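# Lower the oven's glass door fully open

## Task

Swing the oven's glass door open until it lies fully down, with the oven still upright on its feet, and finish with neither arm in contact with the oven.

## Robot and tools

Robot: two arms, left_arm and right_arm, facing a table with an oven on it. Scene frame: origin at table-top height midway between the nominal arm bases, +x out over the table, +y toward left_arm, +z up. Measured bases: left_arm at (+0.032, +0.333, +0.015) m, right_arm at (-0.005, -0.240, +0.044) m, both almost unrotated. Arm names are not image sides. A two-camera stand is fixed to the floor behind the arms.

Gripper: fingers point along its own +z, open and close along its own y. end_effector_position is the point between the pads, just behind the tips. Results give end_effector_position (m) and end_effector_quat_wxyz in the scene frame; they can be off by a few cm, more at long reach.

The 14-number row, used by every moving tool: one flat list covering both arms, left_arm first: dx, dy, dz, rx, ry, rz, opening, then the same seven for right_arm. All values lie in [-1, 1]. dx..dz are an offset (not a pose) along the axes of that arm's Hand target, counted from the Hand target at the start of the action or move; 1.0 = 0.6 m. rx, ry, rz form one rotation vector offset, 1.0 = 180 degrees. Opening is absolute: +1 fully open (about 87 mm gap), +0.5 about 69 mm, 0 about 43 mm, -0.5 about 18 mm, -1 closed. Sending 0 for an arm's six pose numbers re-requests its current Hand target; a 0 opening is a real command, so resend the current opening to leave a gripper unchanged.

execute_actions(actions, cameras): actions is a list of actions; each action is a table of up to 15 rows, one per 1/30 s step. A short table holds its last row for the rest of the 15 steps. Every row counts from the action's start pose, not the previous row, and each new action starts from the updated Hand target, so repeating an offset keeps moving. An empty list returns state plus all camera images. cameras: list of names, ["all"], or []; an unknown name invalidates the call.

move(target, speed, blend, opening_speed, blocking, cameras): target is one 14-number row or a list of up to 15 rows; every row is an offset from the same starting Hand targets. Paths are straight, run together, last at least 0.5 s and are cut at 10 s. speed in m/s, 0.002 to 2.9 (default 0.25), one value or one per target; rotation up to twice that in rad/s. blend in m rounds corners between listed targets (0 = stop at each). opening_speed, at least 0.2 per second on the -1..+1 scale, ramps the fingers. blocking=false returns after about 0.5 s while the move keeps going. The result adds a move: line: done (at rest within 10 mm and 2 degrees), off_target, moving, held or fault, plus limits (paced = pose clipped, held = steps withheld). Paths do not avoid obstacles or the other arm; faster moves lag and stray more and hit harder. Keep paths away from an arm's own base.

wait(seconds 0 to 10): lets time pass holding commands; a running move continues. stop: brakes the running move. zoom_image(camera, region [x0,y0,x1,y1] pixels, max 504x504): enlarges part of the newest image from cam_head_left, cam_head_right (504x504), cam_left_wrist or cam_right_wrist (896x504). finished_scene(scene): ends the scene irreversibly; call nothing after it in that reply.

Result lines: Hand target = last commanded pose after clipping (next offsets start here); the gripper often settles short of it, so send the shortfall as an offset. grip_measured is the finger reading on the command scale. Joint velocities within noise means still. Tool commands lists present commands. Joint torques are total drive outputs, weight included. Runs of actions also list positions at some steps. MOTOR HOT appears at 75 °C; at 90 °C the arm folds and idles; at 100 °C it falls. Stretched reach, holding loads and pushing into something heat motors.

Control notes: orientation commands are clipped to within 40 degrees of the measured orientation each step. Friction and weight can leave the hand short, low or tilted; tiny moves may not happen or go sideways. Check pose after each move. A blocked arm keeps pushing until commanded back past its gripper. Joint ranges (rad): waist -2.618..3.054, shoulder 0..3.142, elbow 0..3.142 (straight 2.901), wrist pitch ±1.571, wrist yaw ±1.571, wrist roll ±2.094.

Avoid: arms or grippers colliding or squeezing each other (can fail the scene); hard hits on the oven or fixed things; knocking the oven over or off the table; letting the door slam; wrist camera cables touching things (counts as contact, and strain is penalised). Any arm stop costs. Finish with both hands clear of the oven. Loose objects may occasionally be nudged by outside pushes.

Each tool is called as a command line: name --argument value for each argument, lists and objects as JSON in quotes; but a table of rows of numbers goes row by row, as --pt "numbers of a row", without its own name.

## Session

execute_actions --actions '[]' --cameras '["cam_head_left","cam_head_right"]'

Scene clock: 0.00 s.
left_arm: end_effector_position=(+0.4046, +0.3433, +0.0590) grip_measured=+1.000 end_effector_quat_wxyz=(+0.570, -0.053, +0.819, +0.032) | right_arm: end_effector_position=(+0.3678, -0.2603, +0.0774) grip_measured=+0.974 end_effector_quat_wxyz=(+0.561, +0.035, +0.827, -0.019)
Joint positions: left_arm=[-0.013 1.538 0.332 0.846 -0.145 -0.062 1] | right_arm=[-0.041 1.576 0.332 0.865 0.028 0.02 0.987]
Joint velocities: within noise
Joint torques (N m): no reading
Motor temperatures (°C): left_arm=[24 32 33 28 25 27 25] | right_arm=[25 27 30 31 25 26 26]
Heat: left arm: 33 °C; right arm: 31 °C.
Hand target: left_arm +0.4097, +0.3432, +0.0680; +0.582, -0.054, +0.811, +0.031 | right_arm +0.3742, -0.2606, +0.0882; +0.576, +0.034, +0.816, -0.019
Tool commands: left_gripper/opening=+1.0 right_gripper/opening=+1.0
Images, in order (width x height): cam_head_left 504x504, cam_head_right 504x504.

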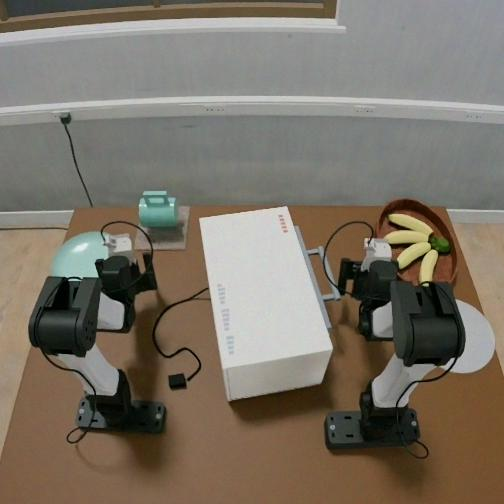

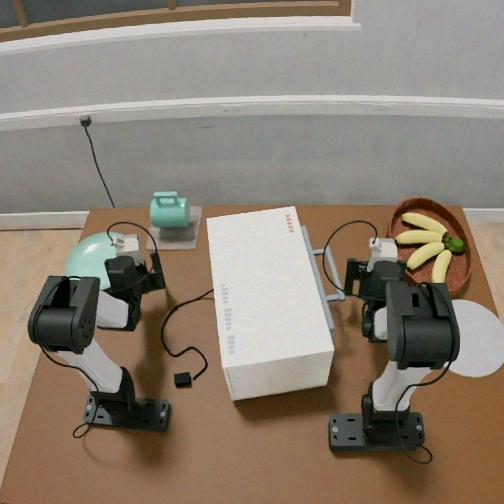

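zoom_image --camera "cam_head_left" --region '[190, 190, 400, 400]'

execute_actions --actions '[]' --cameras '["cam_right_wrist"]'

Scaled by 2.400.

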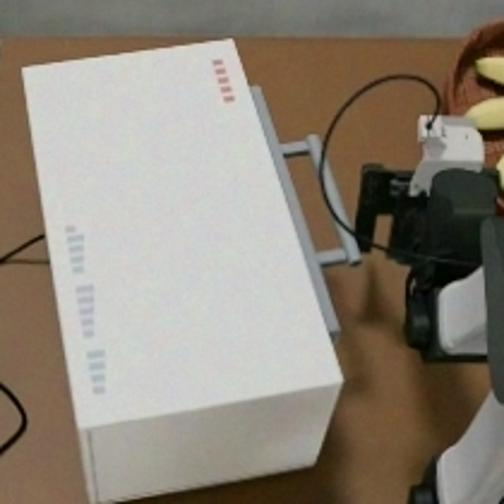

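Scene clock: 3.07 s.
left_arm: end_effector_position=(+0.4046, +0.3433, +0.0590) grip_measured=+1.000 end_effector_quat_wxyz=(+0.570, -0.053, +0.819, +0.032) | right_arm: end_effector_position=(+0.3678, -0.2603, +0.0774) grip_measured=+0.974 end_effector_quat_wxyz=(+0.561, +0.035, +0.827, -0.019)
Joint positions: left_arm=[-0.013 1.538 0.332 0.846 -0.145 -0.062 1] | right_arm=[-0.041 1.576 0.332 0.865 0.028 0.02 0.987]
Joint velocities: within noise
Joint torques (N m): left_arm=[-0.38 -5.72 5.07 2.41 -0.08 0.04] | right_arm=[-0.1 -5.41 5.56 2.09 0.11 0.06]
Motor temperatures (°C): left_arm=[24 33 34 29 25 27 25] | right_arm=[25 28 30 32 25 26 26]
Heat: left arm: 34 °C; right arm: 32 °C.
Hand target: left_arm +0.4097, +0.3432, +0.0680; +0.582, -0.054, +0.811, +0.031 | right_arm +0.3742, -0.2606, +0.0882; +0.576, +0.034, +0.816, -0.019
Tool commands: left_gripper/opening=+1.0 right_gripper/opening=+1.0
Images, in order (width x height): cam_right_wrist 896x504.

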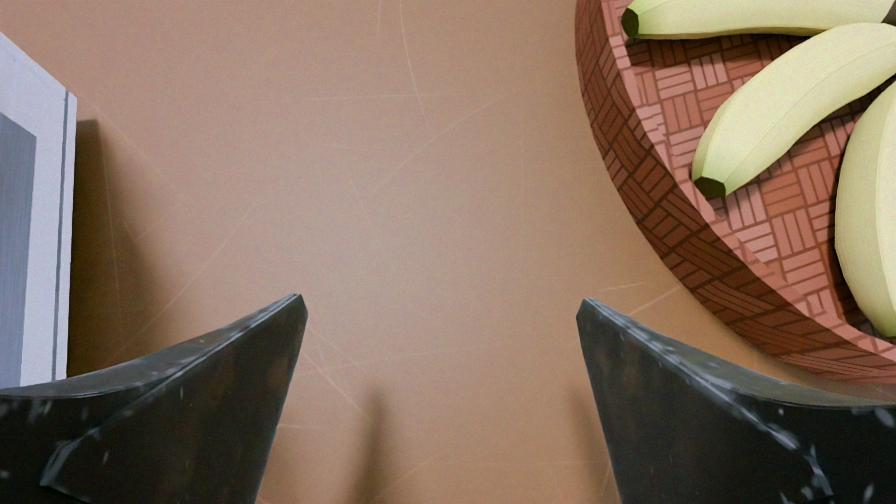

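move --pt "0 0 0 0 0 0 1 -0.287 0 -0.137 0 0.1 0 1" --pt "0 0 0 0 0 0 1 -0.273 0.098 -0.183 -0.0615 0.2246 -0.0547 1" --blend 0.03 --cameras '["all"]'

Scene clock: 32.57 s.
left_arm: end_effector_position=(+0.4046, +0.3433, +0.0590) grip_measured=+1.000 end_effector_quat_wxyz=(+0.570, -0.053, +0.819, +0.032) | right_arm: end_effector_position=(+0.3243, -0.2042, +0.2720) grip_measured=+0.974 end_effector_quat_wxyz=(+0.246, -0.077, +0.966, +0.017)
Joint positions: left_arm=[-0.013 1.538 0.332 0.846 -0.145 -0.062 1] | right_arm=[0.106 1.543 1.667 -1.197 -0.021 -0.052 0.987]
Joint torques (N m): left_arm=[-0.42 -5.76 4.92 2.39 -0.09 0.04] | right_arm=[0.43 -4.56 8.92 1.32 -0.05 -0.01]
Motor temperatures (°C): left_arm=[24 35 35 32 25 27 25] | right_arm=[25 30 33 38 25 26 25]
Heat: left arm: 35 °C; right arm: 38 °C.
Hand target: left_arm +0.4097, +0.3432, +0.0680; +0.582, -0.054, +0.811, +0.031 | right_arm +0.3302, -0.1999, +0.2800; +0.257, -0.085, +0.963, +0.023
Off the commanded pose: left_arm 0.010 m, 2 deg | right_arm 0.011 m, 2 deg.
move: off_target (right_arm)
camera_calibration:
cam_right_wrist: T_world_to_cam=[[0.155894, -0.987285, 0.0310709, -0.265071], [-0.927875, -0.135581, 0.347371, 0.199499], [-0.338741, -0.0829828, -0.937213, 0.491479], [0, 0, 0, 1]] pos_world=[0.392917, -0.193868, 0.399557]

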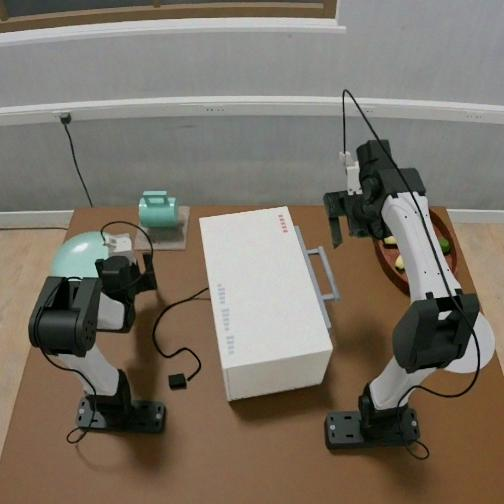

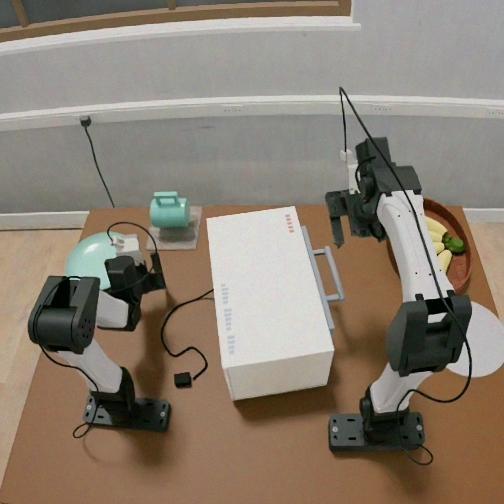

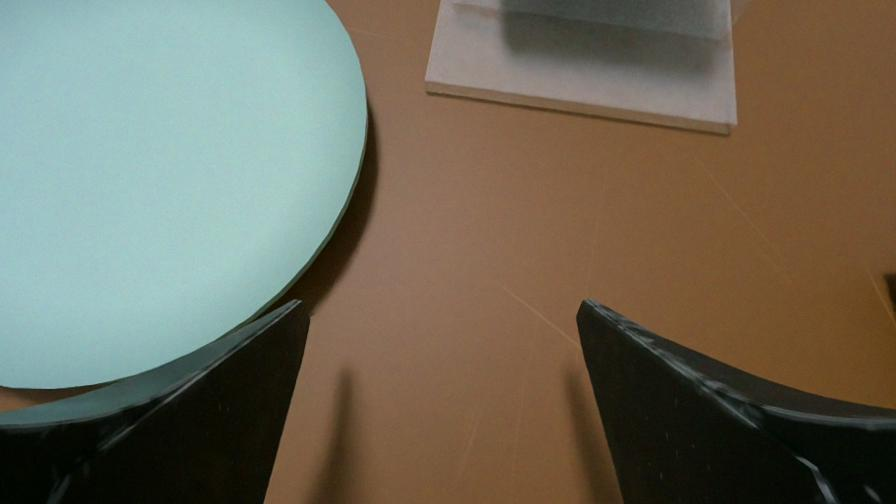

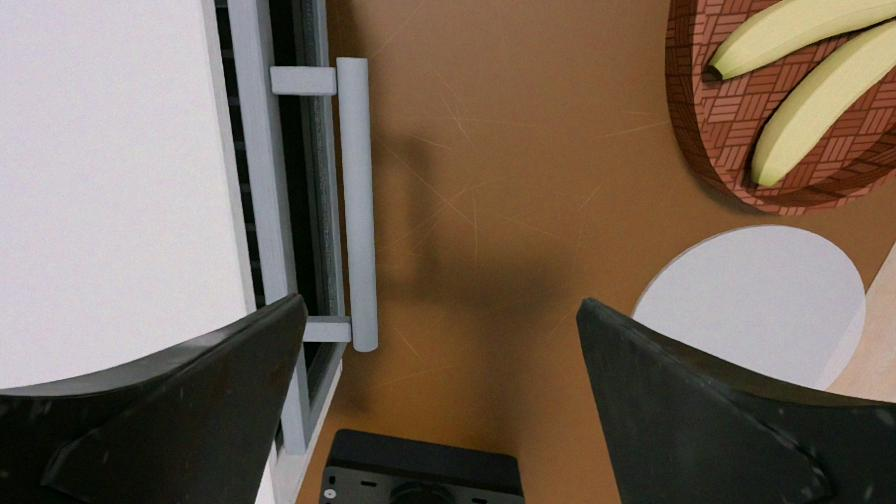

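move --target '[0,0,0,0,0,0,1,0.0724,0.0661,0.0682,0,0,0,-0.3]' --cameras '["cam_right_wrist","cam_head_left"]'

Scene clock: 51.27 s.
left_arm: end_effector_position=(+0.4046, +0.3433, +0.0590) grip_measured=+1.000 end_effector_quat_wxyz=(+0.570, -0.053, +0.819, +0.032) | right_arm: end_effector_position=(+0.3038, -0.1645, +0.2157) grip_measured=-0.300 end_effector_quat_wxyz=(+0.233, -0.088, +0.968, +0.024)
Joint positions: left_arm=[-0.013 1.538 0.332 0.846 -0.145 -0.062 1] | right_arm=[0.247 1.464 1.371 -1.007 0.022 0.056 0.35]
Joint torques (N m): left_arm=[-0.38 -5.68 5.01 2.4 -0.1 0.03] | right_arm=[0.54 -7.64 5.11 1.54 0.25 0.12]
Heat: left arm: 36 °C; right arm: 36 °C.
Hand target: left_arm +0.4097, +0.3432, +0.0680; +0.582, -0.054, +0.811, +0.031 | right_arm +0.3062, -0.1638, +0.2230; +0.257, -0.085, +0.963, +0.023
Off the commanded pose: left_arm 0.010 m, 2 deg | right_arm 0.008 m, 3 deg.
move: off_target (right_arm)
camera_calibration:
cam_right_wrist: T_world_to_cam=[[0.181962, -0.983113, 0.0194623, -0.225741], [-0.913764, -0.161749, 0.372655, 0.191385], [-0.363214, -0.0855931, -0.927766, 0.440001], [0, 0, 0, 1]] pos_world=[0.375772, -0.153312, 0.34129]
Images, in order (width x height): cam_head_left 504x504, cam_right_wrist 896x504.

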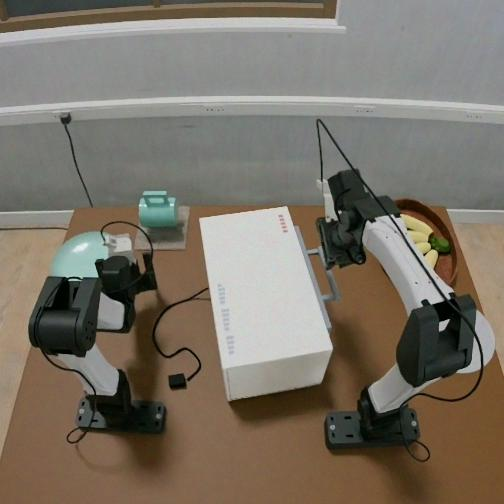

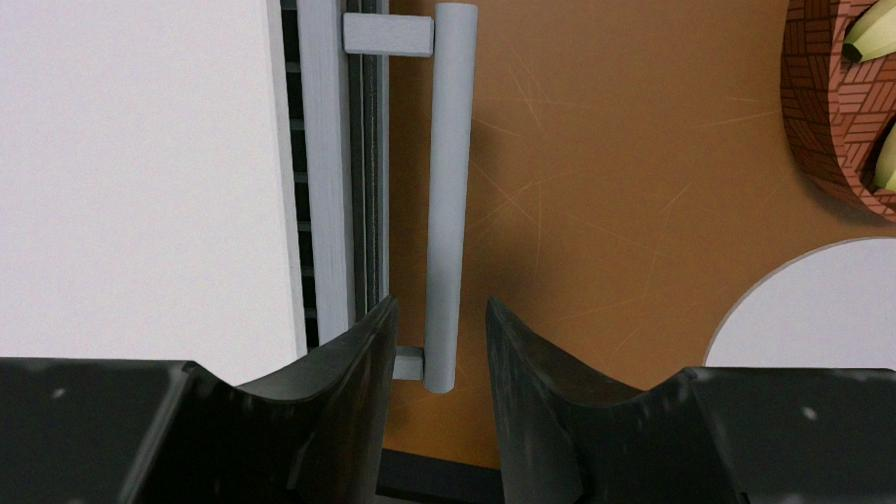

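move --target '[0,0,0,0,0,0,1,0.0457,-0.0083,0.0968,0,0,0,-0.3]' --cameras '["cam_right_wrist"]' --speed 0.1

Scene clock: 61.23 s.
left_arm: end_effector_position=(+0.4046, +0.3433, +0.0590) grip_measured=+1.000 end_effector_quat_wxyz=(+0.570, -0.053, +0.819, +0.032) | right_arm: end_effector_position=(+0.3074, -0.1658, +0.1547) grip_measured=-0.300 end_effector_quat_wxyz=(+0.238, -0.085, +0.967, +0.024)
Joint positions: left_arm=[-0.013 1.538 0.332 0.846 -0.145 -0.062 1] | right_arm=[0.24 1.46 1.122 -0.751 0.023 0.056 0.35]
Joint torques (N m): left_arm=[-0.47 -5.76 4.88 2.42 -0.1 0.05] | right_arm=[-0.65 -6.74 5.33 1.56 0.17 -0.02]
Heat: left arm: 36 °C; right arm: 36 °C.
Hand target: left_arm +0.4097, +0.3432, +0.0680; +0.582, -0.054, +0.811, +0.031 | right_arm +0.3122, -0.1677, +0.1590; +0.257, -0.085, +0.962, +0.023
Off the commanded pose: left_arm 0.010 m, 2 deg | right_arm 0.007 m, 2 deg.
move: done
camera_calibration:
cam_right_wrist: T_world_to_cam=[[0.174811, -0.984421, 0.0188782, -0.224375], [-0.918827, -0.156213, 0.362428, 0.221224], [-0.353833, -0.0807024, -0.931821, 0.383134], [0, 0, 0, 1]] pos_world=[0.378055, -0.155402, 0.28107]
Images, in order (width x height): cam_right_wrist 896x504.

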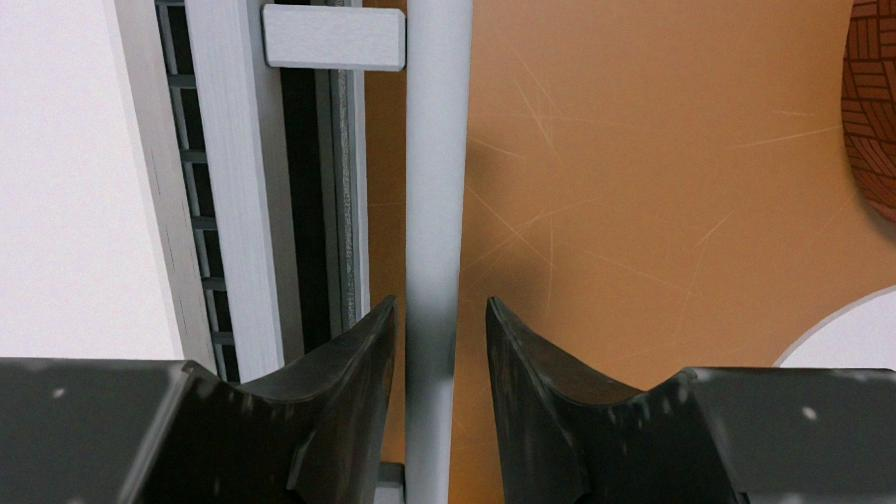

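move --pt "0 0 0 0 0 0 1 0.016 -0.0733 0.0228 0 0 0 -0.5" --pt "0 0 0 0 0 0 1 0.0392 -0.1282 0.0593 0 0 0 -0.5" --cameras '["cam_right_wrist","cam_head_left"]' --speed 0.12 --blend 0.02

Scene clock: 73.80 s.
left_arm: end_effector_position=(+0.4046, +0.3433, +0.0590) grip_measured=+1.000 end_effector_quat_wxyz=(+0.570, -0.053, +0.819, +0.032) | right_arm: end_effector_position=(+0.3180, -0.2397, +0.1189) grip_measured=-0.500 end_effector_quat_wxyz=(+0.250, -0.084, +0.964, +0.031)
Joint positions: left_arm=[-0.013 1.538 0.332 0.846 -0.145 -0.062 1] | right_arm=[-0.04 1.479 0.989 -0.586 -0.123 -0.186 0.25]
Joint torques (N m): left_arm=[-0.47 -5.83 4.82 2.41 -0.08 0.04] | right_arm=[-0.61 -4.68 5.57 1.63 0.14 -0.02]
Heat: left arm: 36 °C; right arm: 36 °C.
Hand target: left_arm +0.4097, +0.3432, +0.0680; +0.582, -0.054, +0.811, +0.031 | right_arm +0.3230, -0.2439, +0.1163; +0.257, -0.085, +0.963, +0.023
Off the commanded pose: left_arm 0.010 m, 2 deg | right_arm 0.007 m, 1 deg.
move: done
camera_calibration:
cam_right_wrist: T_world_to_cam=[[0.176196, -0.98433, 0.00704056, -0.297294], [-0.926431, -0.163407, 0.339151, 0.235848], [-0.332686, -0.0662797, -0.940706, 0.345277], [0, 0, 0, 1]] pos_world=[0.385748, -0.231212, 0.246909]
Images, in order (width x height): cam_head_left 504x504, cam_right_wrist 896x504.

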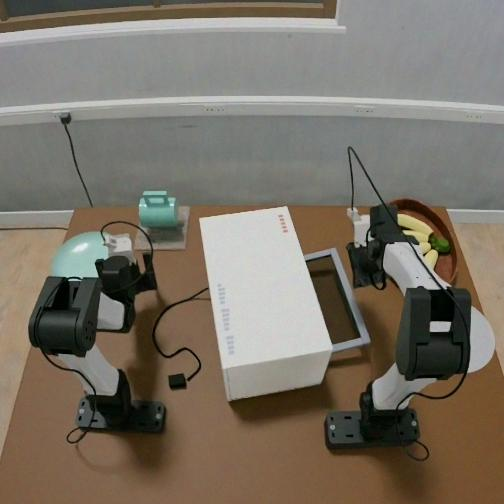

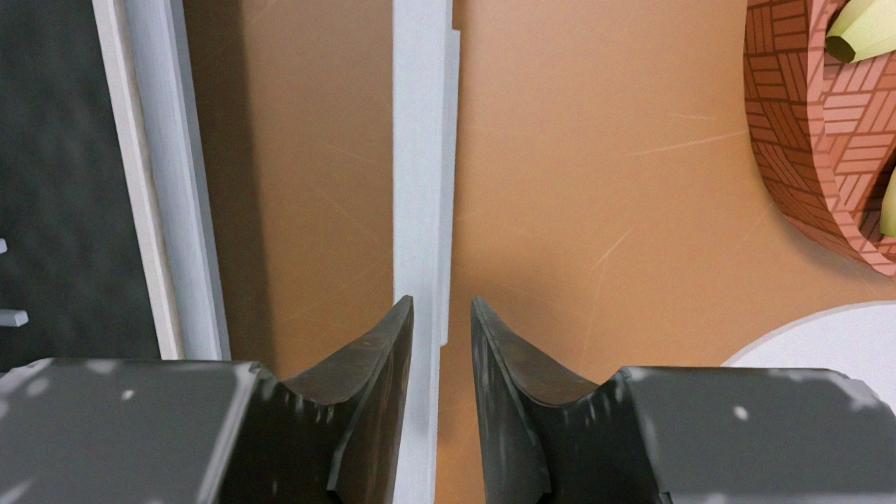

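zoom_image --camera "cam_head_left" --region '[280, 200, 420, 400]'

Scaled by 2.520.

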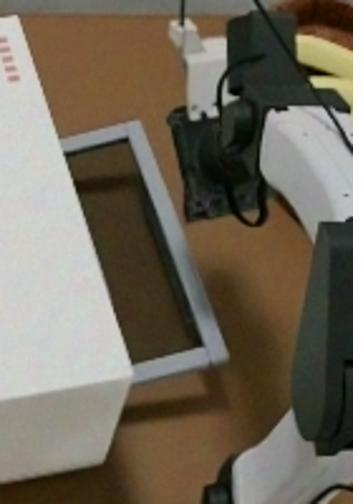

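move --target '[0,0,0,0,0,0,1,0.05,-0.08,-0.15,0,0,0,-0.5]' --cameras '["cam_right_wrist","cam_head_left"]'

zoom_image --camera "cam_head_left" --region '[200, 200, 420, 420]'

Scene clock: 86.57 s.
left_arm: end_effector_position=(+0.4046, +0.3433, +0.0590) grip_measured=+1.000 end_effector_quat_wxyz=(+0.570, -0.053, +0.819, +0.032) | right_arm: end_effector_position=(+0.2531, -0.3019, +0.1630) grip_measured=-0.500 end_effector_quat_wxyz=(+0.232, -0.079, +0.969, +0.026)
Joint positions: left_arm=[-0.013 1.538 0.332 0.846 -0.145 -0.062 1] | right_arm=[-0.317 1.287 1.028 -0.896 -0.225 -0.436 0.25]
Joint torques (N m): left_arm=[-0.38 -5.81 4.98 2.41 -0.12 0.02] | right_arm=[-0.7 -5.01 9.31 1.11 -0.2 -0.07]
Heat: left arm: 36 °C; right arm: 36 °C.
Hand target: left_arm +0.4097, +0.3432, +0.0680; +0.582, -0.054, +0.811, +0.031 | right_arm +0.2616, -0.3036, +0.1793; +0.257, -0.085, +0.963, +0.023
Off the commanded pose: left_arm 0.010 m, 2 deg | right_arm 0.019 m, 3 deg.
move: off_target (right_arm)
camera_calibration:
cam_right_wrist: T_world_to_cam=[[0.165415, -0.986166, 0.0107305, -0.345799], [-0.915183, -0.149435, 0.374312, 0.146313], [-0.36753, -0.071737, -0.927241, 0.366073], [0, 0, 0, 1]] pos_world=[0.325646, -0.29289, 0.288382]
Images, in order (width x height): cam_head_left 504x504, cam_right_wrist 896x504.

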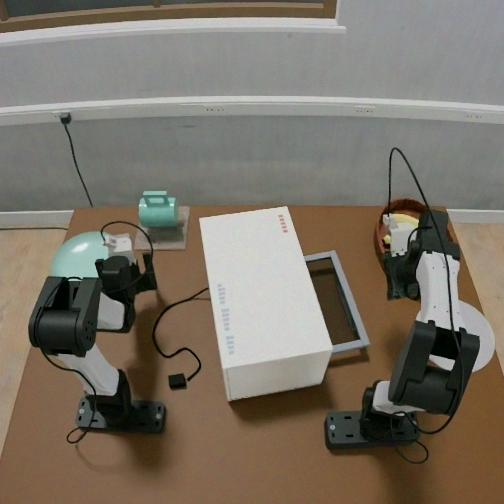

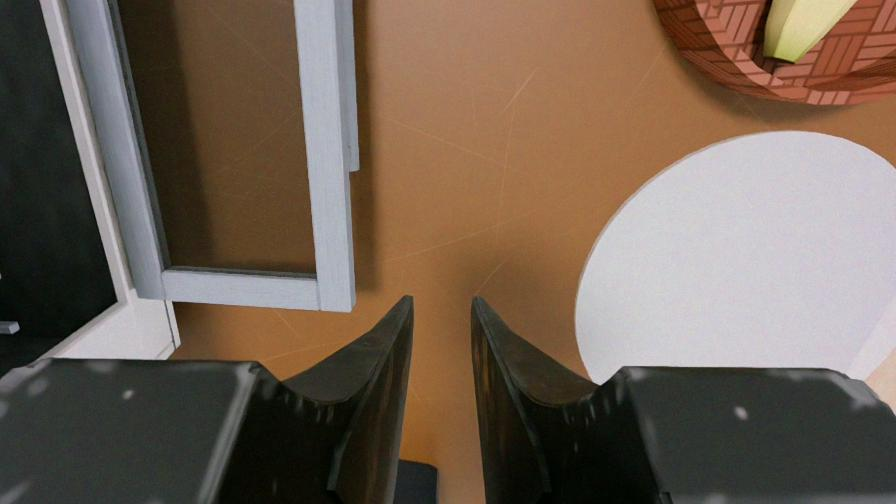

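Scaled by 2.291.

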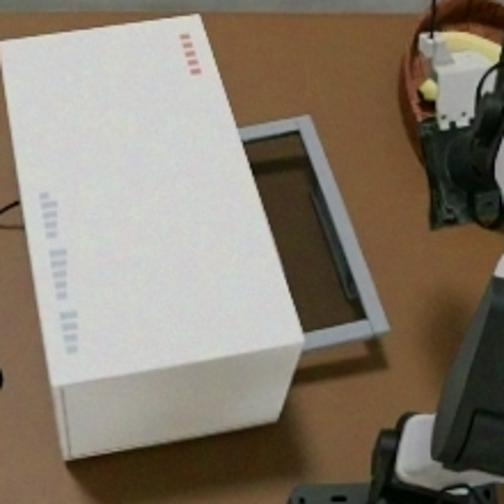

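finished_scene --scene 1

The scene is finished: the task was done.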